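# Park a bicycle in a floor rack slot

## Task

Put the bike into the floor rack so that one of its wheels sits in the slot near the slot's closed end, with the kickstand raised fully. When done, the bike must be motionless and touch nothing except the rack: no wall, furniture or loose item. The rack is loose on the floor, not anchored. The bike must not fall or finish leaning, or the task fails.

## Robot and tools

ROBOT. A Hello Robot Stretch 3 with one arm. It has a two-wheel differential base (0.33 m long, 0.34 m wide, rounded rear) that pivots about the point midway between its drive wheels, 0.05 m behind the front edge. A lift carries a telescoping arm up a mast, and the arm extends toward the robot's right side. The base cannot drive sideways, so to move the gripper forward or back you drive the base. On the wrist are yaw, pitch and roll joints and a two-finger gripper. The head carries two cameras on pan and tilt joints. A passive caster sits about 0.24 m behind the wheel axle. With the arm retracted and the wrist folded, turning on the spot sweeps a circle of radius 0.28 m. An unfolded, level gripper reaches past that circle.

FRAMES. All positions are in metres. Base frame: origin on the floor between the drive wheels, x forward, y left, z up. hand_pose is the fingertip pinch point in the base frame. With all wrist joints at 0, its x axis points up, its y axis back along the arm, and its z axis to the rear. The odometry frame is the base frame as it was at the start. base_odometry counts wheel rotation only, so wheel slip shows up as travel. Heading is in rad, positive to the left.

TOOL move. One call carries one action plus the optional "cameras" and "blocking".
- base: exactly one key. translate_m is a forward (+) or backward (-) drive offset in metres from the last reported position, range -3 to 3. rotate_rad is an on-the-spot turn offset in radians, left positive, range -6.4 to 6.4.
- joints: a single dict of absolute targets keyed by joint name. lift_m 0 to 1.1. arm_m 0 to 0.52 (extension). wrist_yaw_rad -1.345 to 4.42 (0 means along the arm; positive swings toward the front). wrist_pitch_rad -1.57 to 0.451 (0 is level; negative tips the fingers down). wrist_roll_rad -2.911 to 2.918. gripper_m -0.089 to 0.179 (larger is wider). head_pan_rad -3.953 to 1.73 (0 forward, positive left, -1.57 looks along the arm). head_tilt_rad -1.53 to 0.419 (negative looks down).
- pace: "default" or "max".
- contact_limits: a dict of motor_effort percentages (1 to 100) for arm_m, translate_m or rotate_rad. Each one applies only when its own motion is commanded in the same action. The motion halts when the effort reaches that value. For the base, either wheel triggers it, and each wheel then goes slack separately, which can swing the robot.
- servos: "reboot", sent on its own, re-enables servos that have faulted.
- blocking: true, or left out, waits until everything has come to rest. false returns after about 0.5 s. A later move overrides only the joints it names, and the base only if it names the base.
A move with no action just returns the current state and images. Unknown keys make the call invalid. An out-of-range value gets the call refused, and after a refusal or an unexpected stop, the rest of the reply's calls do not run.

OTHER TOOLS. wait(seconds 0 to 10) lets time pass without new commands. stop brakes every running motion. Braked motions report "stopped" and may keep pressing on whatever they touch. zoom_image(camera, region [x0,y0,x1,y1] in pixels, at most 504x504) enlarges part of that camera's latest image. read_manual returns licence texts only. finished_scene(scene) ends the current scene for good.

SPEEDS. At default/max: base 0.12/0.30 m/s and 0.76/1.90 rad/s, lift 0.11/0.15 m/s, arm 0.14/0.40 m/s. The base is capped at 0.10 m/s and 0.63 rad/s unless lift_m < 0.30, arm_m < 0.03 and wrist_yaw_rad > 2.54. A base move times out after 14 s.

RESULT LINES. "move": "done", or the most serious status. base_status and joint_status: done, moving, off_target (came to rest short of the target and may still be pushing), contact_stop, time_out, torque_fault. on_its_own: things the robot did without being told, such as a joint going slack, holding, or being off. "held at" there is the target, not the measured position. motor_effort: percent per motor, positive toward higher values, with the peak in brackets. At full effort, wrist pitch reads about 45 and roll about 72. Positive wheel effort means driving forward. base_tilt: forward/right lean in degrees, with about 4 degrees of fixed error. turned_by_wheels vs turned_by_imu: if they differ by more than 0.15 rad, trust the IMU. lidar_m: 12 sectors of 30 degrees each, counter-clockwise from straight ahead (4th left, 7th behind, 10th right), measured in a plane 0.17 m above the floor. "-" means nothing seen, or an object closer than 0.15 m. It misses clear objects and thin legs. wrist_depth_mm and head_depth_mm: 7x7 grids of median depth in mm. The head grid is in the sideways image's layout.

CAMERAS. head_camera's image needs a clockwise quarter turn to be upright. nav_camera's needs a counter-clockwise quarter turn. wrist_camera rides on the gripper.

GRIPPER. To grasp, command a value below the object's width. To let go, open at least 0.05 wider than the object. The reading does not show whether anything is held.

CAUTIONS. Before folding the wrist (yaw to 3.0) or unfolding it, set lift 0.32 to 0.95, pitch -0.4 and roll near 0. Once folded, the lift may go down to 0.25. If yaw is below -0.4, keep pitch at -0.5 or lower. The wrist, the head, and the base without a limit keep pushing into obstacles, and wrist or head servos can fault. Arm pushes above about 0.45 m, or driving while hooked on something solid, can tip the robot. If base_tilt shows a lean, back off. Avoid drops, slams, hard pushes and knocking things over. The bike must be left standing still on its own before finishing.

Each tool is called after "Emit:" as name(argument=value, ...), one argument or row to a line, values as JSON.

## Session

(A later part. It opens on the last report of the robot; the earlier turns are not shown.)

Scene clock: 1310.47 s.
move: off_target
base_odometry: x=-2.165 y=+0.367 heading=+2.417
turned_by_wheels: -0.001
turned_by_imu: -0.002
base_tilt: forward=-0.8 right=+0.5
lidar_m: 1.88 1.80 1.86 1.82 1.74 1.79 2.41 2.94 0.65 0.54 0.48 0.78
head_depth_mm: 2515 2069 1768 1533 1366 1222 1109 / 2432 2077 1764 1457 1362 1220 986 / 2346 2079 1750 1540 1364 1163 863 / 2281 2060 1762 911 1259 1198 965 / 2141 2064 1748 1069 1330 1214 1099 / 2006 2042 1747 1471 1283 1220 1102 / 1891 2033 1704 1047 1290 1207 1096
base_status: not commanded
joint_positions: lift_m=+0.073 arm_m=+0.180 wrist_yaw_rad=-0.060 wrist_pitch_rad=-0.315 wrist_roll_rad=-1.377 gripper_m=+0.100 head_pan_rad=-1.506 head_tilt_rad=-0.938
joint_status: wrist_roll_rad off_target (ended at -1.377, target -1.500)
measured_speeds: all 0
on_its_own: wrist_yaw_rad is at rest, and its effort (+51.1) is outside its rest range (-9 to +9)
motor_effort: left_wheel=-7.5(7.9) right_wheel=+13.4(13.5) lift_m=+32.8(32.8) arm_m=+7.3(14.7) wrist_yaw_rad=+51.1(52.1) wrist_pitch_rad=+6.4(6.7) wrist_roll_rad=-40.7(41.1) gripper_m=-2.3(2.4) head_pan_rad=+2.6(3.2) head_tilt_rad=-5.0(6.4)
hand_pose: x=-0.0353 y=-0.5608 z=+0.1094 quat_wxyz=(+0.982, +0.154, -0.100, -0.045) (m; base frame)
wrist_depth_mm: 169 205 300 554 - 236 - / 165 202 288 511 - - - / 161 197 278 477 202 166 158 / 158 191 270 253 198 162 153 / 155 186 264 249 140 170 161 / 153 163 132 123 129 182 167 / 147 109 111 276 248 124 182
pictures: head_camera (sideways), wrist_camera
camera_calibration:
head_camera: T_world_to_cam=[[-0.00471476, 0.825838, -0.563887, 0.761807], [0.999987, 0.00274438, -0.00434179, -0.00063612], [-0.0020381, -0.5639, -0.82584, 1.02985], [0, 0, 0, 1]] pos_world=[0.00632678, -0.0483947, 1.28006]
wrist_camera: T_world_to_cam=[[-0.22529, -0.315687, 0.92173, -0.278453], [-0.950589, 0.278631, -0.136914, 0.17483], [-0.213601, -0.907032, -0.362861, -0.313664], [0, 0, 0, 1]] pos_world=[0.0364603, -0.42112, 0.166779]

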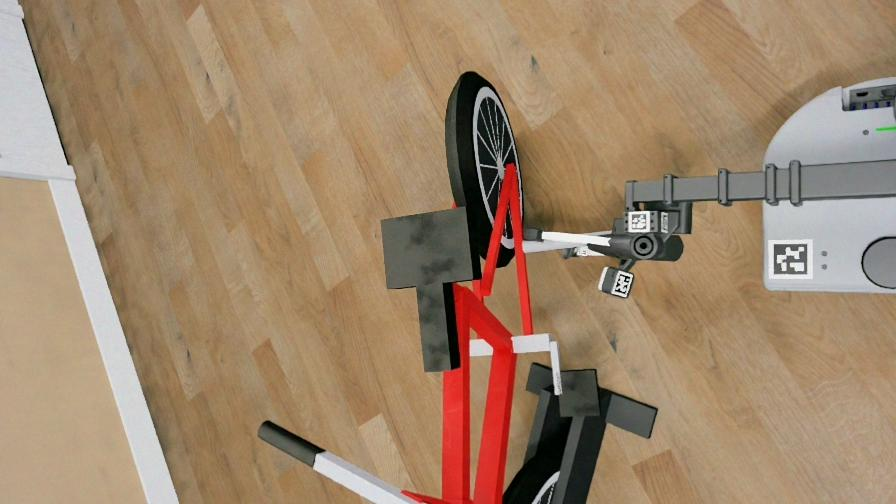

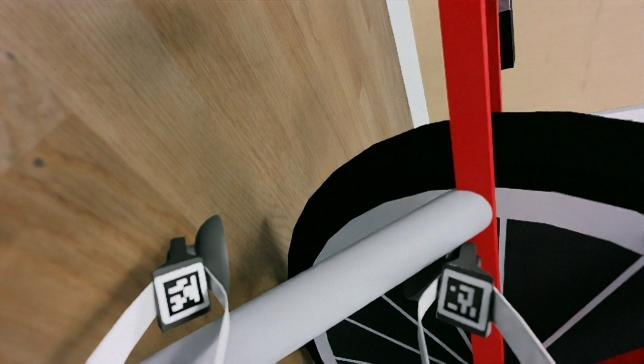

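Emit:
move(
  base={"translate_m": -0.02},
  cameras=[],
)

Emit:
move(
  joints={"wrist_roll_rad": -1.7, "lift_m": 0.08},
  base={"translate_m": -0.01},
  cameras=["wrist_camera","head_camera"],
)

Scene clock: 1321.40 s.
move: done
base_odometry: x=-2.150 y=+0.354 heading=+2.417
turned_by_wheels: +0.000
turned_by_imu: -0.001
base_tilt: forward=-0.8 right=+0.5
lidar_m: 1.90 1.82 1.88 1.81 1.74 1.78 2.39 2.93 0.61 0.53 0.47 0.78
head_depth_mm: 2534 2076 1764 1533 1365 1224 1110 / 2441 2066 1761 1535 1365 1218 988 / 2373 2053 1756 1527 1357 1166 862 / 2260 2059 1741 911 1227 1198 966 / 2128 2055 1753 1157 1334 1212 1104 / 2017 2044 1713 1521 1286 1208 1100 / 1901 2049 1742 1053 1243 1205 1093
base_status: done
joint_positions: lift_m=+0.073 arm_m=+0.180 wrist_yaw_rad=-0.100 wrist_pitch_rad=-0.324 wrist_roll_rad=-1.303 gripper_m=+0.100 head_pan_rad=-1.506 head_tilt_rad=-0.938
joint_status: not commanded
measured_speeds: all 0
on_its_own: wrist_yaw_rad is held at -0.077, not at your +0.000, by its stall guard, which is not easing now; wrist_roll_rad is held at -1.388, not at your -1.500, by its stall guard, which is still easing; wrist_yaw_rad is at rest, and its effort (+20.1) is outside its rest range (-9 to +9)
motor_effort: left_wheel=-3.6(4.5) right_wheel=-2.0(21.6) lift_m=+29.5(31.7) arm_m=+8.9(10.6) wrist_yaw_rad=+20.1(25.0) wrist_pitch_rad=+8.1(8.3) wrist_roll_rad=-28.2(28.8) gripper_m=-4.2(4.2) head_pan_rad=+2.8(3.9) head_tilt_rad=-3.9(6.6)
hand_pose: x=-0.0448 y=-0.5590 z=+0.1073 quat_wxyz=(+0.976, +0.154, -0.139, -0.071) (m; base frame)
wrist_depth_mm: 176 218 317 589 126 231 - / 170 208 299 543 897 - - / 164 204 287 458 194 159 147 / 160 193 269 255 191 160 150 / 156 182 259 250 136 169 159 / 151 127 132 124 132 181 171 / 144 110 113 307 266 123 176
pictures: none
No camera images: "cameras" was empty.

Scene clock: 1322.27 s.
move: off_target
base_odometry: x=-2.143 y=+0.347 heading=+2.417
turned_by_wheels: +0.000
turned_by_imu: -0.001
base_tilt: forward=-0.8 right=+0.5
lidar_m: 1.91 1.83 1.88 1.80 1.73 1.78 2.39 2.92 0.65 0.54 0.48 0.77
head_depth_mm: 2494 2082 1765 1537 1369 1226 1108 / 2458 2057 1762 1481 1372 1217 988 / 2361 2082 1749 1537 1362 1166 857 / 2277 2067 1754 907 1217 1201 965 / 2164 2055 1744 1125 1328 1215 1103 / 2020 2061 1747 1521 1291 1213 1100 / 1905 2044 1715 1058 1260 1211 1099
base_status: done
joint_positions: lift_m=+0.080 arm_m=+0.180 wrist_yaw_rad=-0.123 wrist_pitch_rad=-0.334 wrist_roll_rad=-1.571 gripper_m=+0.100 head_pan_rad=-1.506 head_tilt_rad=-0.938
joint_status: wrist_roll_rad off_target (ended at -1.571, target -1.700); the others done
measured_speeds: all 0
on_its_own: wrist_yaw_rad is held at -0.077, not at your +0.000, by its stall guard, which is still easing
motor_effort: left_wheel=-9.5(13.4) right_wheel=+9.1(10.4) lift_m=+41.2(43.2) arm_m=+7.9(8.7) wrist_yaw_rad=+40.2(46.6) wrist_pitch_rad=+9.9(12.1) wrist_roll_rad=-42.5(45.0) gripper_m=-3.1(3.8) head_pan_rad=+2.1(3.8) head_tilt_rad=-5.6(6.3)
hand_pose: x=-0.0500 y=-0.5574 z=+0.1120 quat_wxyz=(+0.984, +0.166, -0.010, -0.061) (m; base frame)
wrist_depth_mm: 149 181 254 421 - 128 - / 150 183 255 432 - 201 - / 152 183 260 403 199 149 160 / 152 187 265 245 199 162 150 / 154 180 269 256 139 170 157 / 155 127 131 128 137 181 165 / 151 112 118 301 252 124 175
pictures: head_camera (sideways), wrist_camera
camera_calibration:
head_camera: T_world_to_cam=[[-0.00472958, 0.825857, -0.56386, 0.76177], [0.999987, 0.00276097, -0.0043439, -0.000633381], [-0.00203064, -0.563873, -0.825859, 1.02987], [0, 0, 0, 1]] pos_world=[0.00632753, -0.048394, 1.28006]
wrist_camera: T_world_to_cam=[[-0.0566129, -0.348414, 0.93563, -0.29451], [-0.958485, 0.281285, 0.0467502, 0.140863], [-0.279467, -0.89414, -0.349874, -0.310359], [0, 0, 0, 1]] pos_world=[0.0316075, -0.419738, 0.16038]

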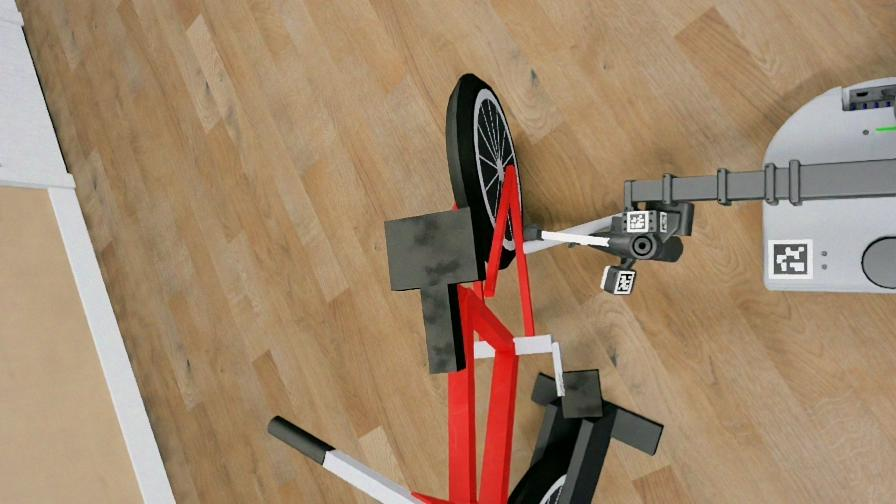

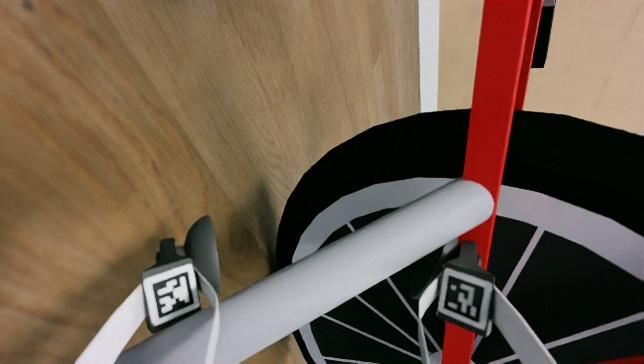

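Emit:
move(
  base={"translate_m": -0.03},
  joints={"lift_m": 0.09},
  cameras=[],
)

Emit:
move(
  joints={"wrist_roll_rad": -1.9, "lift_m": 0.1},
  base={"translate_m": -0.01},
  cameras=["wrist_camera","head_camera"],
)

Scene clock: 1329.23 s.
move: done
base_odometry: x=-2.120 y=+0.327 heading=+2.417
turned_by_wheels: +0.000
turned_by_imu: -0.001
base_tilt: forward=-0.8 right=+0.5
lidar_m: 1.94 1.85 1.91 1.78 1.71 1.76 2.36 2.89 0.61 0.50 0.45 0.75
head_depth_mm: 2497 2075 1765 1542 1357 1230 1110 / 2467 2077 1762 1531 1362 1224 987 / 2352 2058 1762 1106 1335 1165 849 / 2291 2059 1743 902 1307 1181 962 / 2167 2062 1750 1167 1322 1210 1099 / 2050 2052 1708 1530 1289 1212 1097 / 1901 2039 1748 985 1161 1212 1093
base_status: done
joint_positions: lift_m=+0.090 arm_m=+0.180 wrist_yaw_rad=-0.222 wrist_pitch_rad=-0.376 wrist_roll_rad=-1.339 gripper_m=+0.100 head_pan_rad=-1.505 head_tilt_rad=-0.939
joint_status: all done
measured_speeds: all 0
on_its_own: wrist_yaw_rad is held at -0.196, not at your +0.000, by its stall guard, which is still easing; wrist_roll_rad is held at -1.480, not at your -1.700, by its stall guard, which is still easing; wrist_pitch_rad is at rest, and its effort (+17.5) is outside its rest range (-8 to +12)
motor_effort: left_wheel=-4.0(10.2) right_wheel=+1.8(10.1) lift_m=+38.4(50.9) arm_m=-5.1(5.1) wrist_yaw_rad=+22.5(36.3) wrist_pitch_rad=+17.5(18.1) wrist_roll_rad=-47.0(47.5) gripper_m=-4.9(6.5) head_pan_rad=+2.9(3.6) head_tilt_rad=-5.1(6.6)
hand_pose: x=-0.0719 y=-0.5489 z=+0.1123 quat_wxyz=(+0.967, +0.172, -0.133, -0.130) (m; base frame)
wrist_depth_mm: 176 214 301 502 114 214 - / 171 208 286 466 128 - - / 167 201 279 416 191 156 145 / 164 197 267 263 199 160 145 / 160 181 264 267 144 179 160 / 156 125 131 132 137 192 178 / - 119 124 362 320 123 182
pictures: none
No camera images: "cameras" was empty.

Scene clock: 1330.27 s.
move: off_target
base_odometry: x=-2.113 y=+0.320 heading=+2.416
turned_by_wheels: -0.001
turned_by_imu: -0.001
base_tilt: forward=-0.8 right=+0.5
lidar_m: 1.95 1.86 1.91 1.78 1.71 1.75 2.35 2.88 0.61 0.51 0.45 0.75
head_depth_mm: 2523 2065 1768 1543 1366 1220 1103 / 2430 2067 1770 1455 1356 1222 989 / 2362 2061 1745 1239 1342 1167 838 / 2288 2053 1762 909 1309 1184 961 / 2171 2049 1748 1216 1333 1213 1104 / 2048 2039 1709 1530 1291 1214 1100 / 1935 2040 1749 892 1224 1210 1103
base_status: done
joint_positions: lift_m=+0.100 arm_m=+0.180 wrist_yaw_rad=-0.258 wrist_pitch_rad=-0.378 wrist_roll_rad=-1.769 gripper_m=+0.100 head_pan_rad=-1.505 head_tilt_rad=-0.939
joint_status: wrist_roll_rad off_target (ended at -1.769, target -1.900); the others done
measured_speeds: all 0
on_its_own: wrist_yaw_rad is held at -0.196, not at your +0.000, by its stall guard, which is still easing; wrist_pitch_rad is at rest, and its effort (+17.8) is outside its rest range (-8 to +12)
motor_effort: left_wheel=-12.1(16.8) right_wheel=+14.9(18.9) lift_m=+33.0(49.6) arm_m=+21.2(22.0) wrist_yaw_rad=+53.0(66.1) wrist_pitch_rad=+17.8(21.7) wrist_roll_rad=-43.4(56.5) gripper_m=-5.1(6.5) head_pan_rad=+2.5(3.3) head_tilt_rad=-5.3(6.9)
hand_pose: x=-0.0796 y=-0.5467 z=+0.1219 quat_wxyz=(+0.972, +0.198, +0.073, -0.107) (m; base frame)
wrist_depth_mm: 142 170 231 347 709 112 234 / 148 177 240 375 808 123 - / 152 184 256 330 199 136 - / 157 192 270 255 202 159 152 / 163 191 287 241 148 171 149 / 170 125 139 143 136 178 160 / - 132 331 356 240 181 168
pictures: head_camera (sideways), wrist_camera
camera_calibration:
head_camera: T_world_to_cam=[[-0.00489376, 0.826229, -0.563313, 0.76106], [0.999986, 0.00293313, -0.00438521, -0.000579592], [-0.00197092, -0.563327, -0.826232, 1.03036], [0, 0, 0, 1]] pos_world=[0.00633478, -0.0483795, 1.28003]
wrist_camera: T_world_to_cam=[[0.0786239, -0.421084, 0.903608, -0.326746], [-0.913978, 0.331492, 0.234003, 0.117132], [-0.398073, -0.844276, -0.358798, -0.286736], [0, 0, 0, 1]] pos_world=[0.0186038, -0.4185, 0.16496]

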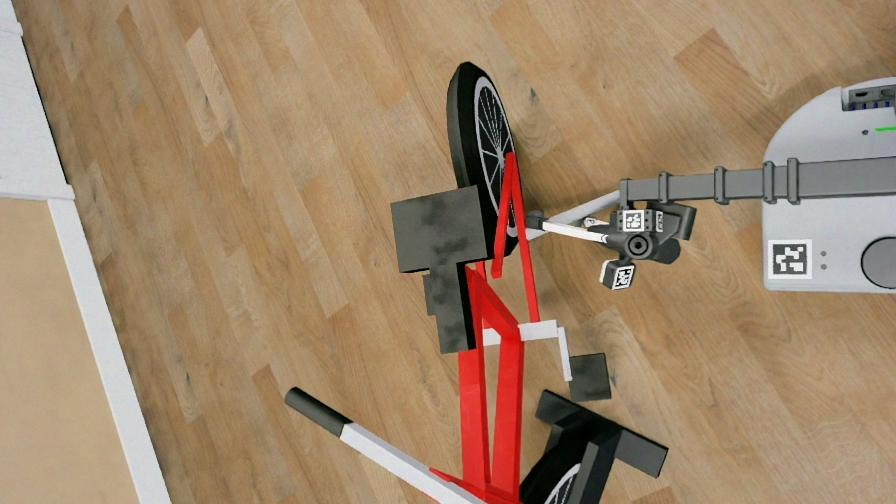

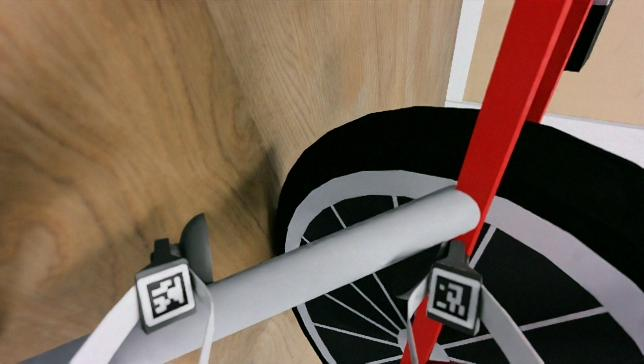

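Emit:
move(
  base={"translate_m": 0.03},
  joints={"wrist_yaw_rad": -0.15, "lift_m": 0.1},
  cameras=[],
)

Emit:
move(
  joints={"wrist_roll_rad": -2.1, "lift_m": 0.11},
  cameras=["wrist_camera","head_camera"],
)

Scene clock: 1351.00 s.
move: off_target
torque_fault: wrist_roll_rad switched itself off since the last result.
base_odometry: x=-2.135 y=+0.340 heading=+2.416
turned_by_wheels: +0.000
turned_by_imu: -0.001
base_tilt: forward=-0.8 right=+0.5
lidar_m: 1.92 1.84 1.89 1.79 1.72 1.77 2.38 2.90 0.60 0.49 0.44 0.76
head_depth_mm: 2535 2068 1755 1542 1360 1224 1109 / 2445 2060 1775 1534 1357 1224 983 / 2366 2052 1767 909 1334 1172 841 / 2277 2055 1751 983 1311 1186 968 / 2157 2044 1757 1526 1298 1212 1100 / 2021 2052 1723 1492 1289 1216 1099 / 1922 2033 1742 1498 1164 1211 1101
base_status: done
joint_positions: lift_m=+0.100 arm_m=+0.180 wrist_yaw_rad=-0.213 wrist_pitch_rad=-0.331 wrist_roll_rad=-0.872 gripper_m=+0.100 head_pan_rad=-1.505 head_tilt_rad=-0.939
joint_status: wrist_yaw_rad off_target (ended at -0.213, target -0.150); the others done
measured_speeds: all 0
on_its_own: wrist_yaw_rad is held at -0.195, not at your -0.150, by its stall guard, which is not easing now; wrist_roll_rad is off since a torque_fault, until you send {"servos": "reboot"} (your -1.900 is given up); wrist_yaw_rad is at rest, and its effort (+15.1) is outside its rest range (-9 to +9)
motor_effort: left_wheel=-4.8(11.5) right_wheel=+2.6(34.2) lift_m=+29.5(30.1) arm_m=+16.6(22.4) wrist_yaw_rad=+15.1(79.5) wrist_pitch_rad=+9.2(12.8) wrist_roll_rad=+0.1(0.7) gripper_m=+0.1(2.3) head_pan_rad=+2.2(3.5) head_tilt_rad=-4.9(6.2)
hand_pose: x=-0.0709 y=-0.5543 z=+0.1329 quat_wxyz=(+0.916, +0.118, -0.352, -0.155) (m; base frame)
wrist_depth_mm: 290 358 112 768 - - - / 261 325 407 127 217 157 140 / 239 292 388 136 174 156 143 / 218 262 348 385 160 173 161 / 201 236 306 268 160 201 187 / 188 197 156 307 148 207 204 / 175 124 244 147 372 225 297
pictures: none
No camera images: "cameras" was empty.

Scene clock: 1352.27 s.
move: torque_fault
base_odometry: x=-2.135 y=+0.340 heading=+2.416
turned_by_wheels: +0.000
turned_by_imu: +0.000
base_tilt: forward=-0.8 right=+0.5
lidar_m: 1.92 1.84 1.89 1.79 1.73 1.77 2.38 2.91 0.60 0.49 0.44 0.76
head_depth_mm: 2529 2084 1763 1534 1368 1221 1109 / 2431 2067 1757 1521 1359 1227 987 / 2351 2046 1759 908 1341 1176 833 / 2289 2068 1768 980 1295 1181 963 / 2153 2048 1759 1524 1305 1216 1104 / 2036 2050 1713 1492 1290 1214 1097 / 1908 2033 1731 1494 1171 1207 1097
base_status: not commanded
joint_positions: lift_m=+0.110 arm_m=+0.180 wrist_yaw_rad=-0.211 wrist_pitch_rad=-0.345 wrist_roll_rad=-0.808 gripper_m=+0.100 head_pan_rad=-1.505 head_tilt_rad=-0.939
joint_status: wrist_roll_rad torque_fault (moved +0.064 of -1.228); the others done
measured_speeds: translate_m=+0.000 rotate_rad=+0.000 lift_m=+0.000 arm_m=+0.000 wrist_yaw_rad=+0.000 wrist_pitch_rad=+0.000 wrist_roll_rad=+0.024 head_pan_rad=+0.000 head_tilt_rad=+0.000
on_its_own: wrist_yaw_rad is held at -0.195, not at your -0.150, by its stall guard, which is not easing now; wrist_roll_rad is off since a torque_fault, until you send {"servos": "reboot"} (your -2.100 is given up); wrist_yaw_rad is at rest, and its effort (+13.4) is outside its rest range (-9 to +9)
motor_effort: left_wheel=-4.8(5.8) right_wheel=+2.8(3.3) lift_m=+33.9(35.0) arm_m=+5.8(15.8) wrist_yaw_rad=+13.4(17.2) wrist_pitch_rad=+11.7(12.1) wrist_roll_rad=-0.3(3.0) gripper_m=-0.2(2.6) head_pan_rad=+2.6(3.5) head_tilt_rad=-4.7(6.4)
hand_pose: x=-0.0701 y=-0.5529 z=+0.1395 quat_wxyz=(+0.903, +0.120, -0.381, -0.160) (m; base frame)
wrist_depth_mm: 313 112 124 197 - - - / 284 345 122 710 220 152 138 / 256 311 382 139 174 156 144 / 234 276 353 235 174 175 164 / 214 245 317 269 164 206 189 / 197 207 155 309 145 210 214 / 184 123 248 153 393 123 316
pictures: head_camera (sideways), wrist_camera
camera_calibration:
head_camera: T_world_to_cam=[[-0.0049122, 0.826354, -0.563129, 0.76082], [0.999986, 0.00294651, -0.00439912, -0.000561488], [-0.00197597, -0.563143, -0.826357, 1.03052], [0, 0, 0, 1]] pos_world=[0.00633506, -0.0483746, 1.28002]
wrist_camera: T_world_to_cam=[[-0.740464, -0.113195, 0.662495, -0.199612], [-0.608975, 0.530052, -0.59008, 0.369877], [-0.284363, -0.840376, -0.461418, -0.257389], [0, 0, 0, 1]] pos_world=[0.00424885, -0.434953, 0.231735]

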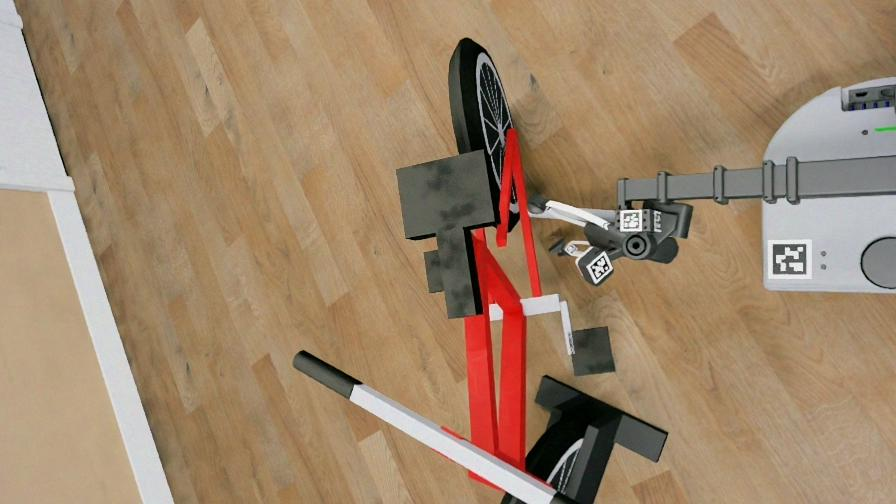

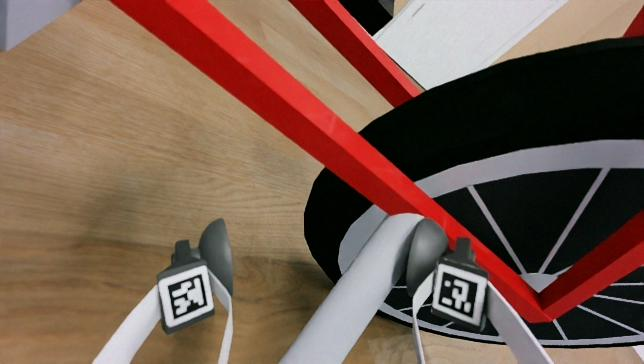

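Emit:
move(
  servos="reboot",
  cameras=[],
)

Emit:
move(
  joints={"wrist_roll_rad": -0.3, "gripper_m": 0.12, "wrist_yaw_rad": -0.1},
  cameras=["wrist_camera"],
)

Scene clock: 1388.67 s.
base_odometry: x=-2.135 y=+0.340 heading=+2.416
turned_by_wheels: +0.000
turned_by_imu: -0.001
base_tilt: forward=-0.8 right=+0.5
lidar_m: 1.91 1.84 1.89 1.80 1.73 1.77 2.37 2.91 0.60 0.50 0.44 0.76
head_depth_mm: 2515 2057 1769 1537 1358 1221 1110 / 2433 2060 1763 1538 1350 1222 987 / 2350 2061 1748 907 1345 1162 830 / 2276 2060 1751 979 1287 1183 967 / 2173 2055 1749 1523 1308 1214 1097 / 2025 2048 1721 1504 1287 1215 1099 / 1902 2043 1749 1496 1164 1214 1098
base_status: not commanded
joint_positions: lift_m=+0.110 arm_m=+0.180 wrist_yaw_rad=-0.209 wrist_pitch_rad=-0.344 wrist_roll_rad=-0.798 gripper_m=+0.100 head_pan_rad=-1.505 head_tilt_rad=-0.939
joint_status: not commanded
measured_speeds: all 0
servos: reboot: each servo that was off is on again
on_its_own: wrist_yaw_rad is held at -0.195, not at your -0.150, by its stall guard, which is not easing now; wrist_roll_rad is held at -0.798, not at your -2.100, since a torque_fault; wrist_yaw_rad is at rest, and its effort (+12.7) is outside its rest range (-9 to +9)
motor_effort: left_wheel=-5.5(5.6) right_wheel=+3.0(3.1) lift_m=+30.5(31.9) arm_m=-7.6(7.6) wrist_yaw_rad=+12.7(12.7) wrist_pitch_rad=+11.5(11.7) wrist_roll_rad=-0.1(0.7) gripper_m=-0.3(1.9) head_pan_rad=+2.2(3.3) head_tilt_rad=-4.5(6.3)
hand_pose: x=-0.0699 y=-0.5530 z=+0.1398 quat_wxyz=(+0.901, +0.119, -0.385, -0.160) (m; base frame)
wrist_depth_mm: 324 110 627 196 - - - / 288 348 122 734 219 151 137 / 260 313 389 139 174 155 144 / 236 277 355 235 177 175 165 / 214 246 323 272 165 206 189 / 198 207 155 311 145 211 217 / 185 124 247 152 399 123 319
pictures: none
No camera images: "cameras" was empty.

Scene clock: 1389.57 s.
move: done
base_odometry: x=-2.135 y=+0.340 heading=+2.416
turned_by_wheels: +0.000
turned_by_imu: +0.000
base_tilt: forward=-0.8 right=+0.5
lidar_m: 1.92 1.84 1.89 1.79 1.72 1.76 2.38 2.91 0.60 0.50 0.44 0.76
head_depth_mm: 2521 2069 1769 1533 1356 1227 1108 / 2430 2067 1760 1530 1363 1217 991 / 2362 2061 1749 905 1315 1003 831 / 2278 2056 1761 981 1317 1197 970 / 2172 2029 1755 1524 1313 1215 1101 / 2030 2046 1712 1500 1288 1210 1101 / 1912 2025 1756 1490 1163 1215 1104
base_status: not commanded
joint_positions: lift_m=+0.110 arm_m=+0.180 wrist_yaw_rad=-0.105 wrist_pitch_rad=-0.302 wrist_roll_rad=-0.308 gripper_m=+0.120 head_pan_rad=-1.505 head_tilt_rad=-0.939
joint_status: all done
measured_speeds: all 0
motor_effort: left_wheel=-4.9(5.7) right_wheel=+3.1(3.3) lift_m=+30.8(31.6) arm_m=-6.4(7.4) wrist_yaw_rad=+4.2(16.8) wrist_pitch_rad=+4.0(11.6) wrist_roll_rad=+2.3(2.7) gripper_m=+0.4(81.8) head_pan_rad=+2.5(4.0) head_tilt_rad=-5.1(6.1)
hand_pose: x=-0.0463 y=-0.5612 z=+0.1496 quat_wxyz=(+0.792, +0.091, -0.589, -0.131) (m; base frame)
wrist_depth_mm: 123 133 227 - - 140 132 / 129 185 203 244 160 147 146 / 120 513 616 670 170 162 168 / 341 131 138 150 180 190 196 / 307 334 370 384 161 181 202 / 265 125 311 338 155 126 313 / 236 235 268 293 152 322 401
pictures: wrist_camera
camera_calibration:
wrist_camera: T_world_to_cam=[[-0.963118, -0.00979879, 0.268901, -0.0830054], [-0.241978, 0.468622, -0.849612, 0.416127], [-0.117688, -0.883345, -0.453709, -0.270444], [0, 0, 0, 1]] pos_world=[-0.0110784, -0.434715, 0.253163]

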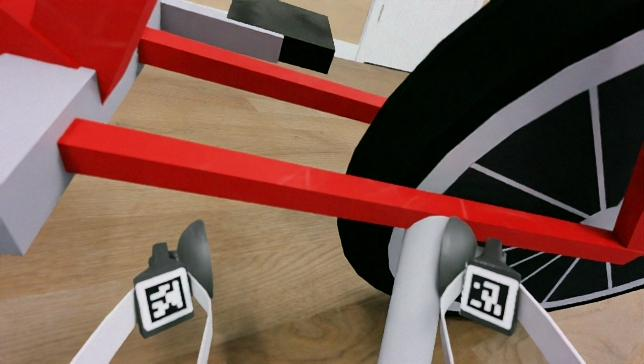

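Emit:
move(
  joints={"arm_m": 0.09, "wrist_roll_rad": 0.0, "gripper_m": 0.1},
  cameras=[],
)

Emit:
move(
  joints={"arm_m": 0.065, "lift_m": 0.3, "wrist_yaw_rad": 0.0},
  cameras=["wrist_camera", "nav_camera"],
)

Emit:
move(
  joints={"lift_m": 0.95, "wrist_pitch_rad": -1.55, "arm_m": 0.05, "head_pan_rad": -1.2, "head_tilt_rad": -0.8},
  pace="max",
  cameras=["head_camera"],
)

Scene clock: 1396.37 s.
move: done
base_odometry: x=-2.135 y=+0.340 heading=+2.416
turned_by_wheels: +0.000
turned_by_imu: -0.001
base_tilt: forward=-0.7 right=+0.5
lidar_m: 1.92 1.83 1.89 1.80 1.72 1.77 2.39 2.90 0.60 0.50 0.44 0.76
head_depth_mm: 2532 2069 1766 1531 1363 1225 1111 / 2437 2073 1768 1540 1358 1218 987 / 2372 2056 1754 906 1319 1190 831 / 2272 2061 1746 977 1351 1164 963 / 2174 2056 1752 1525 1304 1211 1099 / 2025 2060 1708 1504 1291 1214 1102 / 1910 2045 1744 1501 1166 1215 1103
base_status: not commanded
joint_positions: lift_m=+0.110 arm_m=+0.090 wrist_yaw_rad=-0.102 wrist_pitch_rad=-0.295 wrist_roll_rad=-0.006 gripper_m=+0.100 head_pan_rad=-1.505 head_tilt_rad=-0.939
joint_status: all done
measured_speeds: all 0
motor_effort: left_wheel=-4.7(6.0) right_wheel=+5.1(5.6) lift_m=+26.4(28.4) arm_m=-12.3(14.8) wrist_yaw_rad=+1.2(9.3) wrist_pitch_rad=+2.6(3.8) wrist_roll_rad=+1.5(4.8) gripper_m=-0.2(80.3) head_pan_rad=+2.6(3.4) head_tilt_rad=-4.8(6.3)
hand_pose: x=-0.0457 y=-0.4719 z=+0.1512 quat_wxyz=(+0.695, +0.069, -0.702, -0.139) (m; base frame)
wrist_depth_mm: - 194 - - 223 229 259 / 201 212 306 262 250 264 295 / 680 205 220 243 258 286 348 / 168 193 551 523 315 392 511 / 407 432 422 424 220 413 421 / 345 319 320 343 146 320 341 / 301 123 279 290 271 272 291
pictures: none
No camera images: "cameras" was empty.

Scene clock: 1398.93 s.
move: done
base_odometry: x=-2.135 y=+0.340 heading=+2.416
turned_by_wheels: +0.000
turned_by_imu: +0.000
base_tilt: forward=-0.9 right=+0.5
lidar_m: 1.91 1.84 1.89 1.79 1.73 1.77 2.38 2.91 0.60 0.50 0.44 0.76
head_depth_mm: 2519 2054 1769 1535 1365 1223 1103 / 2442 2068 1758 1526 1357 1219 985 / 2340 2050 1752 908 1333 734 669 / 2281 2050 1748 980 1339 1167 966 / 2164 2050 1726 1522 1306 1216 1100 / 2035 2047 1698 1496 1284 1210 1101 / 1899 2043 1749 1495 1163 1218 1095
base_status: not commanded
joint_positions: lift_m=+0.300 arm_m=+0.065 wrist_yaw_rad=-0.002 wrist_pitch_rad=-0.296 wrist_roll_rad=-0.006 gripper_m=+0.100 head_pan_rad=-1.505 head_tilt_rad=-0.939
joint_status: all done
measured_speeds: all 0
motor_effort: left_wheel=-4.2(5.3) right_wheel=+4.5(5.5) lift_m=+33.4(36.1) arm_m=-11.6(13.9) wrist_yaw_rad=+2.2(5.4) wrist_pitch_rad=+2.7(2.9) wrist_roll_rad=+1.9(2.0) gripper_m=-0.3(2.3) head_pan_rad=+2.8(3.8) head_tilt_rad=-4.8(6.3)
hand_pose: x=-0.0220 y=-0.4481 z=+0.3410 quat_wxyz=(+0.702, +0.104, -0.697, -0.105) (m; base frame)
wrist_depth_mm: - 174 179 191 - - - / - - - 205 - - - / - - - 235 - - 284 / 947 940 829 468 298 288 306 / 264 289 298 665 321 317 392 / 590 125 310 548 145 125 567 / 521 122 467 488 471 468 497
pictures: nav_camera (sideways), wrist_camera
camera_calibration:
nav_camera: T_world_to_cam=[[0.0488065, -0.790922, 0.609968, -0.749368], [-0.997718, -0.0671343, -0.00721822, 0.0657635], [0.0466588, -0.608224, -0.792393, 0.993163], [0, 0, 0, 1]] pos_world=[0.0558476, 0.015789, 1.24454]
wrist_camera: T_world_to_cam=[[-0.999691, -0.019832, -0.015016, -0.0184296], [0.00453162, 0.448355, -0.893844, 0.543002], [0.0244593, -0.893636, -0.448126, -0.0842238], [0, 0, 0, 1]] pos_world=[-0.0188245, -0.319089, 0.44734]

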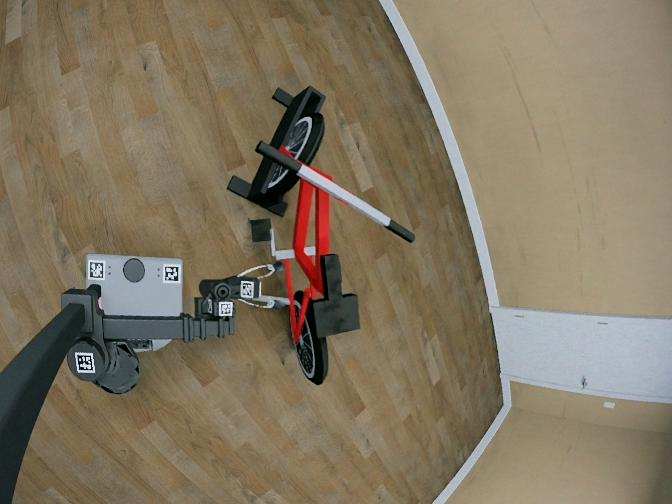

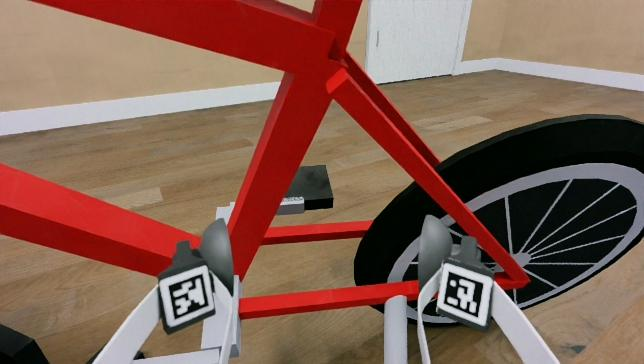

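Scene clock: 1404.07 s.
move: done
base_odometry: x=-2.135 y=+0.340 heading=+2.416
turned_by_wheels: +0.000
turned_by_imu: -0.001
base_tilt: forward=-0.7 right=+0.5
lidar_m: 1.92 1.84 1.89 1.80 1.73 1.76 2.38 2.91 0.60 0.50 0.44 0.76
head_depth_mm: 2063 2398 2113 - - - 1090 / 2010 2340 2068 1707 313 - 1124 / 1938 2271 2048 1695 1163 1200 1124 / 1896 2203 2054 1663 1369 1219 1124 / 1853 2136 2036 1702 1061 1244 1122 / 1795 2059 2038 1702 1089 1247 1119 / 1749 2016 2047 1693 1364 1238 1124
base_status: not commanded
joint_positions: lift_m=+0.950 arm_m=+0.050 wrist_yaw_rad=-0.002 wrist_pitch_rad=-1.543 wrist_roll_rad=-0.006 gripper_m=+0.100 head_pan_rad=-1.206 head_tilt_rad=-0.804
joint_status: all done
measured_speeds: all 0
motor_effort: left_wheel=-4.4(4.9) right_wheel=+4.1(5.4) lift_m=+30.4(36.5) arm_m=-6.6(13.5) wrist_yaw_rad=+1.5(2.2) wrist_pitch_rad=-1.3(3.5) wrist_roll_rad=+2.1(2.1) gripper_m=-0.5(2.6) head_pan_rad=+3.5(4.8) head_tilt_rad=+2.6(3.2)
hand_pose: x=-0.0216 y=-0.1780 z=+0.8319 quat_wxyz=(+0.508, +0.494, -0.505, -0.492) (m; base frame)
wrist_depth_mm: 925 936 908 896 908 916 895 / 928 946 918 942 945 922 925 / 949 953 - 972 934 933 950 / - - - - - 977 977 / - - - - 157 - - / - 124 - - 131 - - / - 124 - - - - -
pictures: head_camera (sideways)
camera_calibration:
head_camera: T_world_to_cam=[[-0.218604, 0.709961, -0.669454, 0.900655], [0.954627, 0.297776, 0.00406813, -0.0113082], [0.202235, -0.638189, -0.742843, 0.920687], [0, 0, 0, 1]] pos_world=[0.0214867, -0.0484894, 1.28692]

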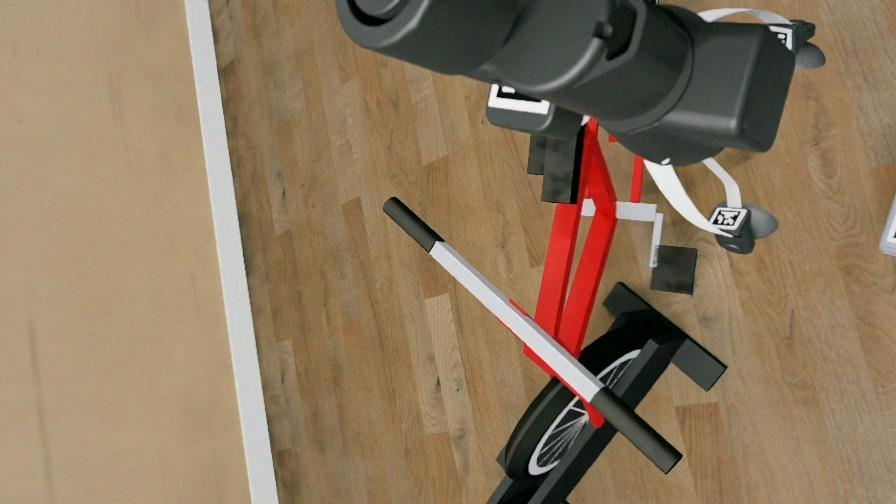

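Emit:
move(
  base={"translate_m": 0.255},
  joints={"wrist_roll_rad": 0.45, "gripper_m": 0.13},
  cameras=[],
)

Emit:
move(
  joints={"arm_m": 0.278, "lift_m": 0.86},
  cameras=["wrist_camera", "head_camera"],
)

Scene clock: 1428.30 s.
move: done
base_odometry: x=-2.326 y=+0.510 heading=+2.416
turned_by_wheels: +0.000
turned_by_imu: +0.000
base_tilt: forward=-0.8 right=+0.5
lidar_m: 1.69 1.62 1.67 1.94 1.86 1.91 2.57 0.92 0.44 0.42 0.50 1.96
head_depth_mm: 1919 2262 2115 - - 1201 370 / 1861 2192 2055 1707 1517 - 1122 / 1814 2125 2057 1702 1368 616 1121 / 1766 2054 2056 1695 1102 1200 1122 / 1717 2019 2050 1702 1220 1271 1117 / 1668 1926 2047 1694 1371 1266 1121 / 1628 1883 2030 1701 1448 1268 1118
base_status: done
joint_positions: lift_m=+0.950 arm_m=+0.050 wrist_yaw_rad=-0.001 wrist_pitch_rad=-1.543 wrist_roll_rad=+0.444 gripper_m=+0.130 head_pan_rad=-1.206 head_tilt_rad=-0.803
joint_status: all done
measured_speeds: all 0
motor_effort: left_wheel=+1.5(5.5) right_wheel=+5.0(9.1) lift_m=+25.1(25.6) arm_m=+1.3(3.5) wrist_yaw_rad=+1.4(2.1) wrist_pitch_rad=-1.4(1.6) wrist_roll_rad=+1.8(3.0) gripper_m=+1.4(89.7) head_pan_rad=+2.8(4.1) head_tilt_rad=+1.9(2.9)
hand_pose: x=-0.0216 y=-0.1779 z=+0.8319 quat_wxyz=(+0.383, +0.372, -0.606, -0.590) (m; base frame)
wrist_depth_mm: 931 909 500 916 901 917 892 / 943 898 646 954 937 935 910 / 940 956 951 949 945 951 935 / - - - - - 951 976 / - - - - - - - / - 126 - - - 126 - / - - - - - - -
pictures: none
No camera images: "cameras" was empty.

Scene clock: 1431.20 s.
move: done
base_odometry: x=-2.326 y=+0.510 heading=+2.416
turned_by_wheels: +0.000
turned_by_imu: -0.001
base_tilt: forward=-0.8 right=+0.4
lidar_m: 1.69 1.62 1.67 1.93 1.86 1.90 2.56 0.92 0.44 0.42 0.50 1.96
head_depth_mm: 1928 2187 403 494 1178 1230 1123 / 1867 2183 2047 482 863 1225 1125 / 1813 2123 2042 1697 1370 1077 1125 / 1760 2045 2041 1700 1106 1195 1126 / 1714 1977 2055 1703 1223 1265 1121 / 1674 1922 2043 1683 1372 1263 1118 / 1634 1875 2029 1695 1453 1267 1122
base_status: not commanded
joint_positions: lift_m=+0.860 arm_m=+0.278 wrist_yaw_rad=-0.001 wrist_pitch_rad=-1.544 wrist_roll_rad=+0.446 gripper_m=+0.130 head_pan_rad=-1.206 head_tilt_rad=-0.803
joint_status: all done
measured_speeds: all 0
motor_effort: left_wheel=+0.6(1.9) right_wheel=+4.7(5.3) lift_m=+23.3(27.2) arm_m=+12.1(15.0) wrist_yaw_rad=+1.0(2.0) wrist_pitch_rad=-1.3(1.5) wrist_roll_rad=+1.3(2.1) gripper_m=+0.9(1.8) head_pan_rad=+2.1(3.9) head_tilt_rad=+2.4(2.6)
hand_pose: x=-0.0216 y=-0.4057 z=+0.7419 quat_wxyz=(+0.382, +0.372, -0.606, -0.591) (m; base frame)
wrist_depth_mm: 837 856 826 612 402 809 829 / 868 843 834 385 828 862 846 / 895 736 533 273 882 875 837 / 909 914 878 306 882 880 875 / 966 919 920 927 - 895 922 / 939 126 947 925 - 127 947 / - 974 974 958 778 959 958
pictures: head_camera (sideways), wrist_camera
camera_calibration:
head_camera: T_world_to_cam=[[-0.218694, 0.709755, -0.669642, 0.900901], [0.954564, 0.297979, 0.00408402, -0.0113285], [0.202438, -0.638323, -0.742673, 0.920465], [0, 0, 0, 1]] pos_world=[0.0214983, -0.0484897, 1.28693]
wrist_camera: T_world_to_cam=[[-0.895191, 0.444177, -0.0366089, 0.195354], [0.435122, 0.888801, 0.143878, 0.300498], [0.0964453, 0.112869, -0.988918, 0.944401], [0, 0, 0, 1]] pos_world=[-0.0469575, -0.460449, 0.897852]

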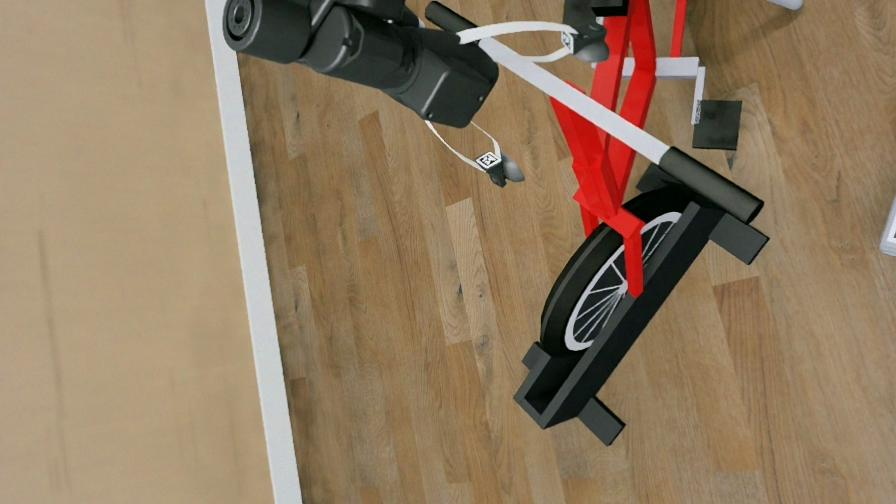

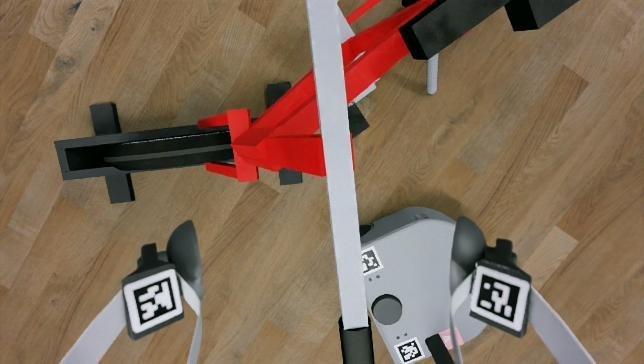

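Emit:
move(
  base={"translate_m": -0.037},
  joints={"arm_m": 0.32, "lift_m": 0.8, "wrist_roll_rad": 0.31},
  cameras=["wrist_camera"],
)

Scene clock: 1441.60 s.
move: done
base_odometry: x=-2.298 y=+0.485 heading=+2.416
turned_by_wheels: +0.000
turned_by_imu: -0.001
base_tilt: forward=-0.8 right=+0.5
lidar_m: 1.72 1.65 1.70 1.91 1.84 1.89 2.53 3.07 0.50 0.41 0.49 1.98
head_depth_mm: 1932 2294 470 589 963 1248 1126 / 1887 2226 2056 612 1093 1221 1122 / 1829 2147 2050 1700 956 1221 1123 / 1787 2071 2048 1702 1063 1172 1123 / 1728 2027 2040 1703 1161 1261 1125 / 1708 1962 2049 1710 1369 1262 1123 / 1655 1873 2030 1692 1451 1260 1120
base_status: done
joint_positions: lift_m=+0.800 arm_m=+0.320 wrist_yaw_rad=-0.001 wrist_pitch_rad=-1.544 wrist_roll_rad=+0.316 gripper_m=+0.130 head_pan_rad=-1.206 head_tilt_rad=-0.803
joint_status: all done
measured_speeds: all 0
motor_effort: left_wheel=-2.3(7.6) right_wheel=+1.5(2.9) lift_m=+24.4(26.8) arm_m=+12.4(14.2) wrist_yaw_rad=+1.4(2.0) wrist_pitch_rad=-1.2(1.4) wrist_roll_rad=-2.1(3.6) gripper_m=+0.6(1.4) head_pan_rad=+2.6(3.6) head_tilt_rad=+0.9(3.2)
hand_pose: x=-0.0216 y=-0.4476 z=+0.6819 quat_wxyz=(+0.420, +0.409, -0.580, -0.565) (m; base frame)
wrist_depth_mm: 778 797 782 564 595 299 288 / 802 788 798 362 343 297 306 / 814 743 814 329 804 791 816 / 868 841 334 662 819 846 819 / 849 867 857 195 853 828 824 / 901 126 876 182 - 126 876 / 906 891 922 188 - 127 884
pictures: wrist_camera
camera_calibration:
wrist_camera: T_world_to_cam=[[-0.945232, 0.324705, -0.0332182, 0.154889], [0.317028, 0.937538, 0.143235, 0.366049], [0.0776526, 0.12486, -0.989131, 0.894906], [0, 0, 0, 1]] pos_world=[-0.0391338, -0.505216, 0.837893]

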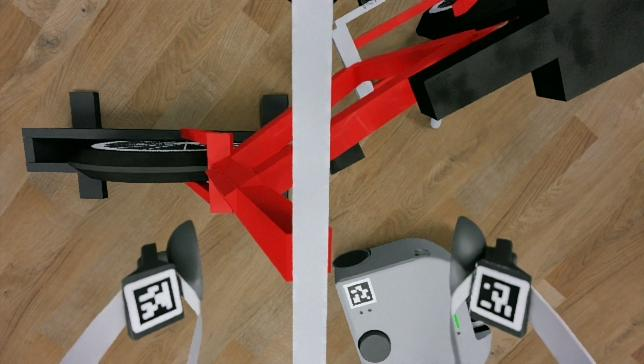

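Emit:
move(
  base={"translate_m": 0.018},
  joints={"arm_m": 0.295},
  cameras=[],
)

Emit:
move(
  joints={"lift_m": 0.762},
  cameras=["wrist_camera"],
)

Emit:
move(
  joints={"gripper_m": -0.03},
  cameras=["wrist_camera"],
)

Scene clock: 1459.67 s.
move: done
base_odometry: x=-2.312 y=+0.497 heading=+2.416
turned_by_wheels: +0.000
turned_by_imu: -0.001
base_tilt: forward=-0.8 right=+0.5
lidar_m: 1.71 1.64 1.69 1.92 1.84 1.89 2.55 3.09 0.44 0.42 0.49 1.97
head_depth_mm: 1925 2286 454 503 1087 1248 1123 / 1877 2198 2060 518 864 1228 1123 / 1824 2137 2046 1704 931 1202 1122 / 1776 2070 2058 1705 1453 1194 1124 / 1734 2004 2048 1694 1184 1263 1120 / 1691 1938 2054 1699 1369 1269 1123 / 1641 1897 2041 1705 1448 1264 1114
base_status: done
joint_positions: lift_m=+0.800 arm_m=+0.295 wrist_yaw_rad=-0.001 wrist_pitch_rad=-1.544 wrist_roll_rad=+0.316 gripper_m=+0.130 head_pan_rad=-1.206 head_tilt_rad=-0.803
joint_status: all done
measured_speeds: all 0
motor_effort: left_wheel=+0.2(4.5) right_wheel=+3.2(7.1) lift_m=+31.7(32.2) arm_m=-11.7(13.5) wrist_yaw_rad=+0.9(1.8) wrist_pitch_rad=-1.1(1.3) wrist_roll_rad=-2.1(2.3) gripper_m=+0.8(1.4) head_pan_rad=+1.7(3.8) head_tilt_rad=+2.3(2.4)
hand_pose: x=-0.0216 y=-0.4226 z=+0.6819 quat_wxyz=(+0.420, +0.409, -0.580, -0.565) (m; base frame)
wrist_depth_mm: 776 791 803 156 531 287 293 / 795 790 774 161 346 787 788 / 827 524 476 311 803 796 814 / 846 831 441 185 829 828 815 / 865 857 858 795 867 812 828 / 870 125 887 182 - 127 897 / 888 929 901 189 - 126 851
pictures: none
No camera images: "cameras" was empty.

Scene clock: 1460.83 s.
move: done
base_odometry: x=-2.312 y=+0.497 heading=+2.416
turned_by_wheels: +0.000
turned_by_imu: +0.000
base_tilt: forward=-0.8 right=+0.5
lidar_m: 1.71 1.63 1.69 1.92 1.85 1.90 2.55 3.10 0.44 0.41 0.50 1.97
head_depth_mm: 1921 2290 2067 484 1056 1244 1124 / 1886 2219 2066 537 736 1222 1122 / 1813 2145 2054 1712 978 1197 1122 / 1774 2071 2048 1708 1455 1204 1123 / 1729 2003 2031 1700 1184 1264 1119 / 1673 1957 2038 1701 1368 1265 1126 / 1647 1883 2029 1689 1454 1258 1121
base_status: not commanded
joint_positions: lift_m=+0.762 arm_m=+0.295 wrist_yaw_rad=-0.001 wrist_pitch_rad=-1.544 wrist_roll_rad=+0.316 gripper_m=+0.130 head_pan_rad=-1.206 head_tilt_rad=-0.803
joint_status: all done
measured_speeds: all 0
motor_effort: left_wheel=+0.2(1.2) right_wheel=+2.5(3.8) lift_m=+23.1(29.0) arm_m=-12.0(12.5) wrist_yaw_rad=+2.0(2.0) wrist_pitch_rad=-1.2(1.3) wrist_roll_rad=-2.3(2.4) gripper_m=-0.1(1.5) head_pan_rad=+3.6(3.6) head_tilt_rad=+1.4(2.6)
hand_pose: x=-0.0216 y=-0.4226 z=+0.6439 quat_wxyz=(+0.420, +0.409, -0.580, -0.565) (m; base frame)
wrist_depth_mm: 727 737 763 120 494 251 260 / 771 767 755 123 308 744 755 / 637 491 405 128 760 770 768 / 807 812 242 132 782 786 778 / 862 812 830 137 806 801 797 / 843 126 859 140 - 127 820 / 861 870 856 146 - 119 863
pictures: wrist_camera
camera_calibration:
wrist_camera: T_world_to_cam=[[-0.945302, 0.324501, -0.0332123, 0.145415], [0.316827, 0.937605, 0.143236, 0.34807], [0.0776204, 0.124879, -0.989131, 0.854208], [0, 0, 0, 1]] pos_world=[-0.0391207, -0.480212, 0.799897]

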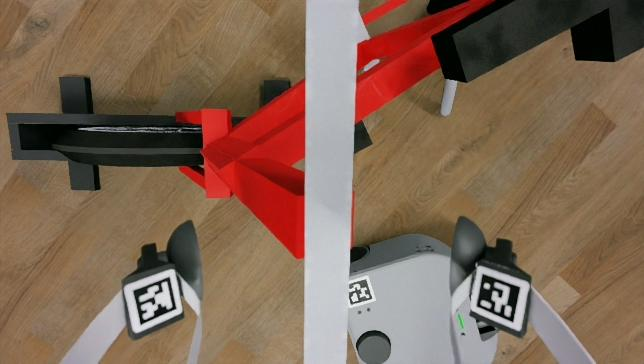

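Scene clock: 1463.00 s.
move: done
base_odometry: x=-2.312 y=+0.497 heading=+2.416
turned_by_wheels: +0.000
turned_by_imu: +0.000
base_tilt: forward=-0.8 right=+0.5
lidar_m: 1.71 1.63 1.69 1.92 1.85 1.89 2.55 3.08 0.44 0.41 0.50 1.97
head_depth_mm: 1926 2279 2055 485 1180 1248 1123 / 1873 2218 2054 538 701 1224 1127 / 1829 2123 2055 1703 1363 1204 1122 / 1784 2054 2045 1696 1448 1201 1119 / 1730 1996 2039 1693 1182 1265 1126 / 1686 1940 2040 1698 1366 1266 1124 / 1642 1902 2024 1688 1447 1273 1124
base_status: not commanded
joint_positions: lift_m=+0.762 arm_m=+0.295 wrist_yaw_rad=+0.000 wrist_pitch_rad=-1.541 wrist_roll_rad=+0.312 gripper_m=-0.029 head_pan_rad=-1.206 head_tilt_rad=-0.803
joint_status: all done
measured_speeds: all 0
motor_effort: left_wheel=+0.5(0.8) right_wheel=+0.6(3.7) lift_m=+30.0(30.0) arm_m=-11.0(12.4) wrist_yaw_rad=+0.4(1.7) wrist_pitch_rad=-1.8(1.9) wrist_roll_rad=-0.9(2.4) gripper_m=-21.3(100.0) head_pan_rad=+3.2(3.9) head_tilt_rad=+1.1(3.1)
hand_pose: x=-0.0216 y=-0.4233 z=+0.6439 quat_wxyz=(+0.422, +0.410, -0.580, -0.564) (m; base frame)
wrist_depth_mm: 750 758 743 120 512 252 256 / 756 756 770 123 310 741 742 / 636 481 407 128 781 766 767 / 815 813 247 132 792 786 779 / 825 822 835 136 809 813 823 / 859 855 128 134 126 825 825 / 889 869 875 145 125 829 856
pictures: wrist_camera
camera_calibration:
wrist_camera: T_world_to_cam=[[-0.946796, 0.320033, -0.0340097, 0.14421], [0.312499, 0.93945, 0.140634, 0.35111], [0.0769581, 0.122524, -0.989477, 0.853452], [0, 0, 0, 1]] pos_world=[-0.0388642, -0.480571, 0.799998]

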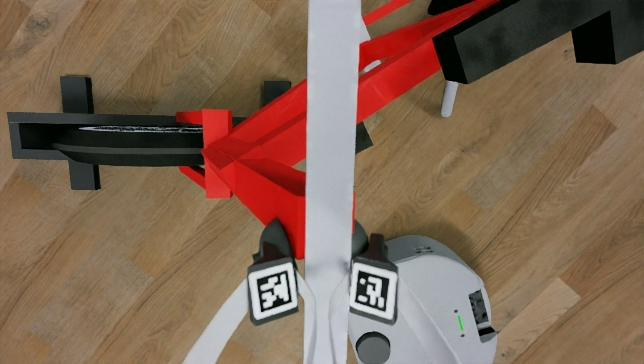

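Emit:
move(
  joints={"arm_m": 0.35},
  cameras=[],
)

Emit:
move(
  joints={"arm_m": 0.4},
  cameras=["head_camera","wrist_camera"],
)

Scene clock: 1467.73 s.
move: done
base_odometry: x=-2.312 y=+0.497 heading=+2.416
turned_by_wheels: +0.000
turned_by_imu: +0.001
base_tilt: forward=-1.0 right=+0.3
lidar_m: 1.71 1.63 1.69 1.92 1.84 1.90 2.56 3.09 0.45 0.42 0.52 1.97
head_depth_mm: 1937 2277 513 804 1170 1250 1122 / 1878 2220 2067 628 898 1205 1126 / 1831 2126 2066 1718 989 1225 1130 / 1770 2060 2071 1708 1102 1211 1121 / 1727 2022 2066 1696 1216 1274 1129 / 1680 1924 2049 1710 1364 1274 1124 / 1651 1876 2071 1694 1459 1266 1122
base_status: not commanded
joint_positions: lift_m=+0.762 arm_m=+0.350 wrist_yaw_rad=+0.003 wrist_pitch_rad=-1.557 wrist_roll_rad=+0.305 gripper_m=-0.029 head_pan_rad=-1.206 head_tilt_rad=-0.803
joint_status: all done
measured_speeds: all 0
motor_effort: left_wheel=+0.0(0.9) right_wheel=+1.1(1.4) lift_m=+11.8(36.0) arm_m=+22.6(24.7) wrist_yaw_rad=-2.3(2.5) wrist_pitch_rad=+1.1(1.9) wrist_roll_rad=+1.7(1.7) gripper_m=-20.8(23.0) head_pan_rad=+3.5(3.5) head_tilt_rad=+1.5(3.0)
hand_pose: x=-0.0217 y=-0.4744 z=+0.6441 quat_wxyz=(+0.422, +0.416, -0.573, -0.566) (m; base frame)
wrist_depth_mm: 737 760 755 118 558 262 249 / 775 776 763 121 308 260 753 / 775 633 475 125 781 783 749 / 826 815 257 128 774 794 782 / 856 850 820 133 825 824 802 / 870 856 129 133 126 818 826 / 891 903 129 139 125 872 865
pictures: none
No camera images: "cameras" was empty.

Scene clock: 1469.20 s.
move: done
base_odometry: x=-2.312 y=+0.497 heading=+2.416
turned_by_wheels: +0.000
turned_by_imu: +0.002
base_tilt: forward=-1.3 right=-0.2
lidar_m: 1.71 1.64 1.69 1.92 1.85 1.89 2.56 3.09 0.47 0.44 0.55 1.98
head_depth_mm: 1925 2267 546 1684 1118 1251 1135 / 1888 2204 2081 762 1088 1231 1129 / 1846 2124 2090 1724 981 1251 1130 / 1774 2072 2106 1718 1131 1236 1127 / 1732 2008 2091 1739 1229 1275 1125 / 1693 1968 2080 1727 1381 1275 1123 / 1641 1894 2068 1721 1466 1277 1126
base_status: not commanded
joint_positions: lift_m=+0.762 arm_m=+0.400 wrist_yaw_rad=+0.007 wrist_pitch_rad=-1.556 wrist_roll_rad=+0.298 gripper_m=-0.029 head_pan_rad=-1.206 head_tilt_rad=-0.803
joint_status: all done
measured_speeds: all 0
motor_effort: left_wheel=+0.5(1.0) right_wheel=+0.9(1.5) lift_m=+12.6(16.2) arm_m=+20.1(24.1) wrist_yaw_rad=-5.9(6.2) wrist_pitch_rad=+1.0(1.2) wrist_roll_rad=+3.7(4.1) gripper_m=-21.8(23.3) head_pan_rad=+3.3(3.9) head_tilt_rad=+1.3(2.9)
hand_pose: x=-0.0218 y=-0.5245 z=+0.6442 quat_wxyz=(+0.425, +0.419, -0.571, -0.563) (m; base frame)
wrist_depth_mm: 758 747 754 120 726 374 247 / 790 773 754 123 407 253 270 / 811 776 776 125 770 770 766 / 814 492 307 128 792 801 781 / 862 834 828 136 814 844 802 / 854 852 129 133 127 814 826 / 888 875 881 137 - 847 842
pictures: head_camera (sideways), wrist_camera
camera_calibration:
head_camera: T_world_to_cam=[[-0.218697, 0.709697, -0.669703, 0.900981], [0.954554, 0.29801, 0.00408913, -0.0113351], [0.20248, -0.638373, -0.742618, 0.920393], [0, 0, 0, 1]] pos_world=[0.0215003, -0.0484904, 1.28694]
wrist_camera: T_world_to_cam=[[-0.953454, 0.30014, -0.0289933, 0.162653], [0.292367, 0.943707, 0.154718, 0.43886], [0.0737983, 0.13904, -0.987533, 0.873493], [0, 0, 0, 1]] pos_world=[-0.0376887, -0.584425, 0.79942]

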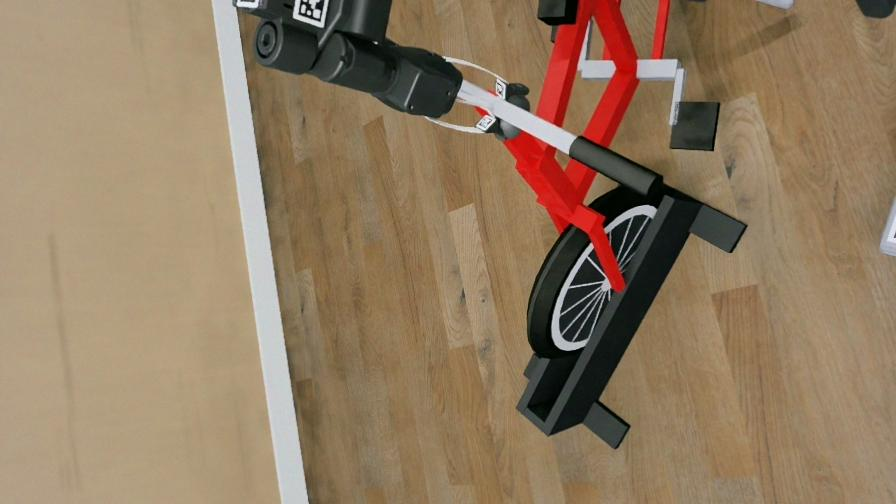

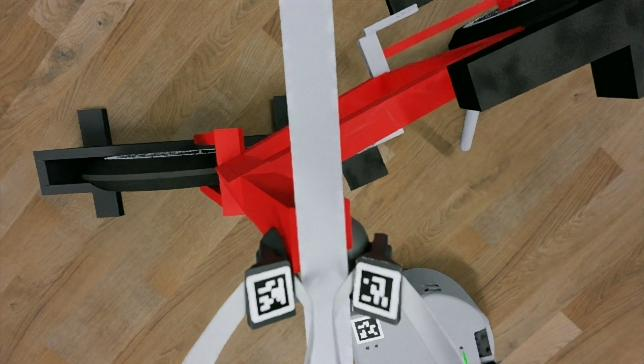

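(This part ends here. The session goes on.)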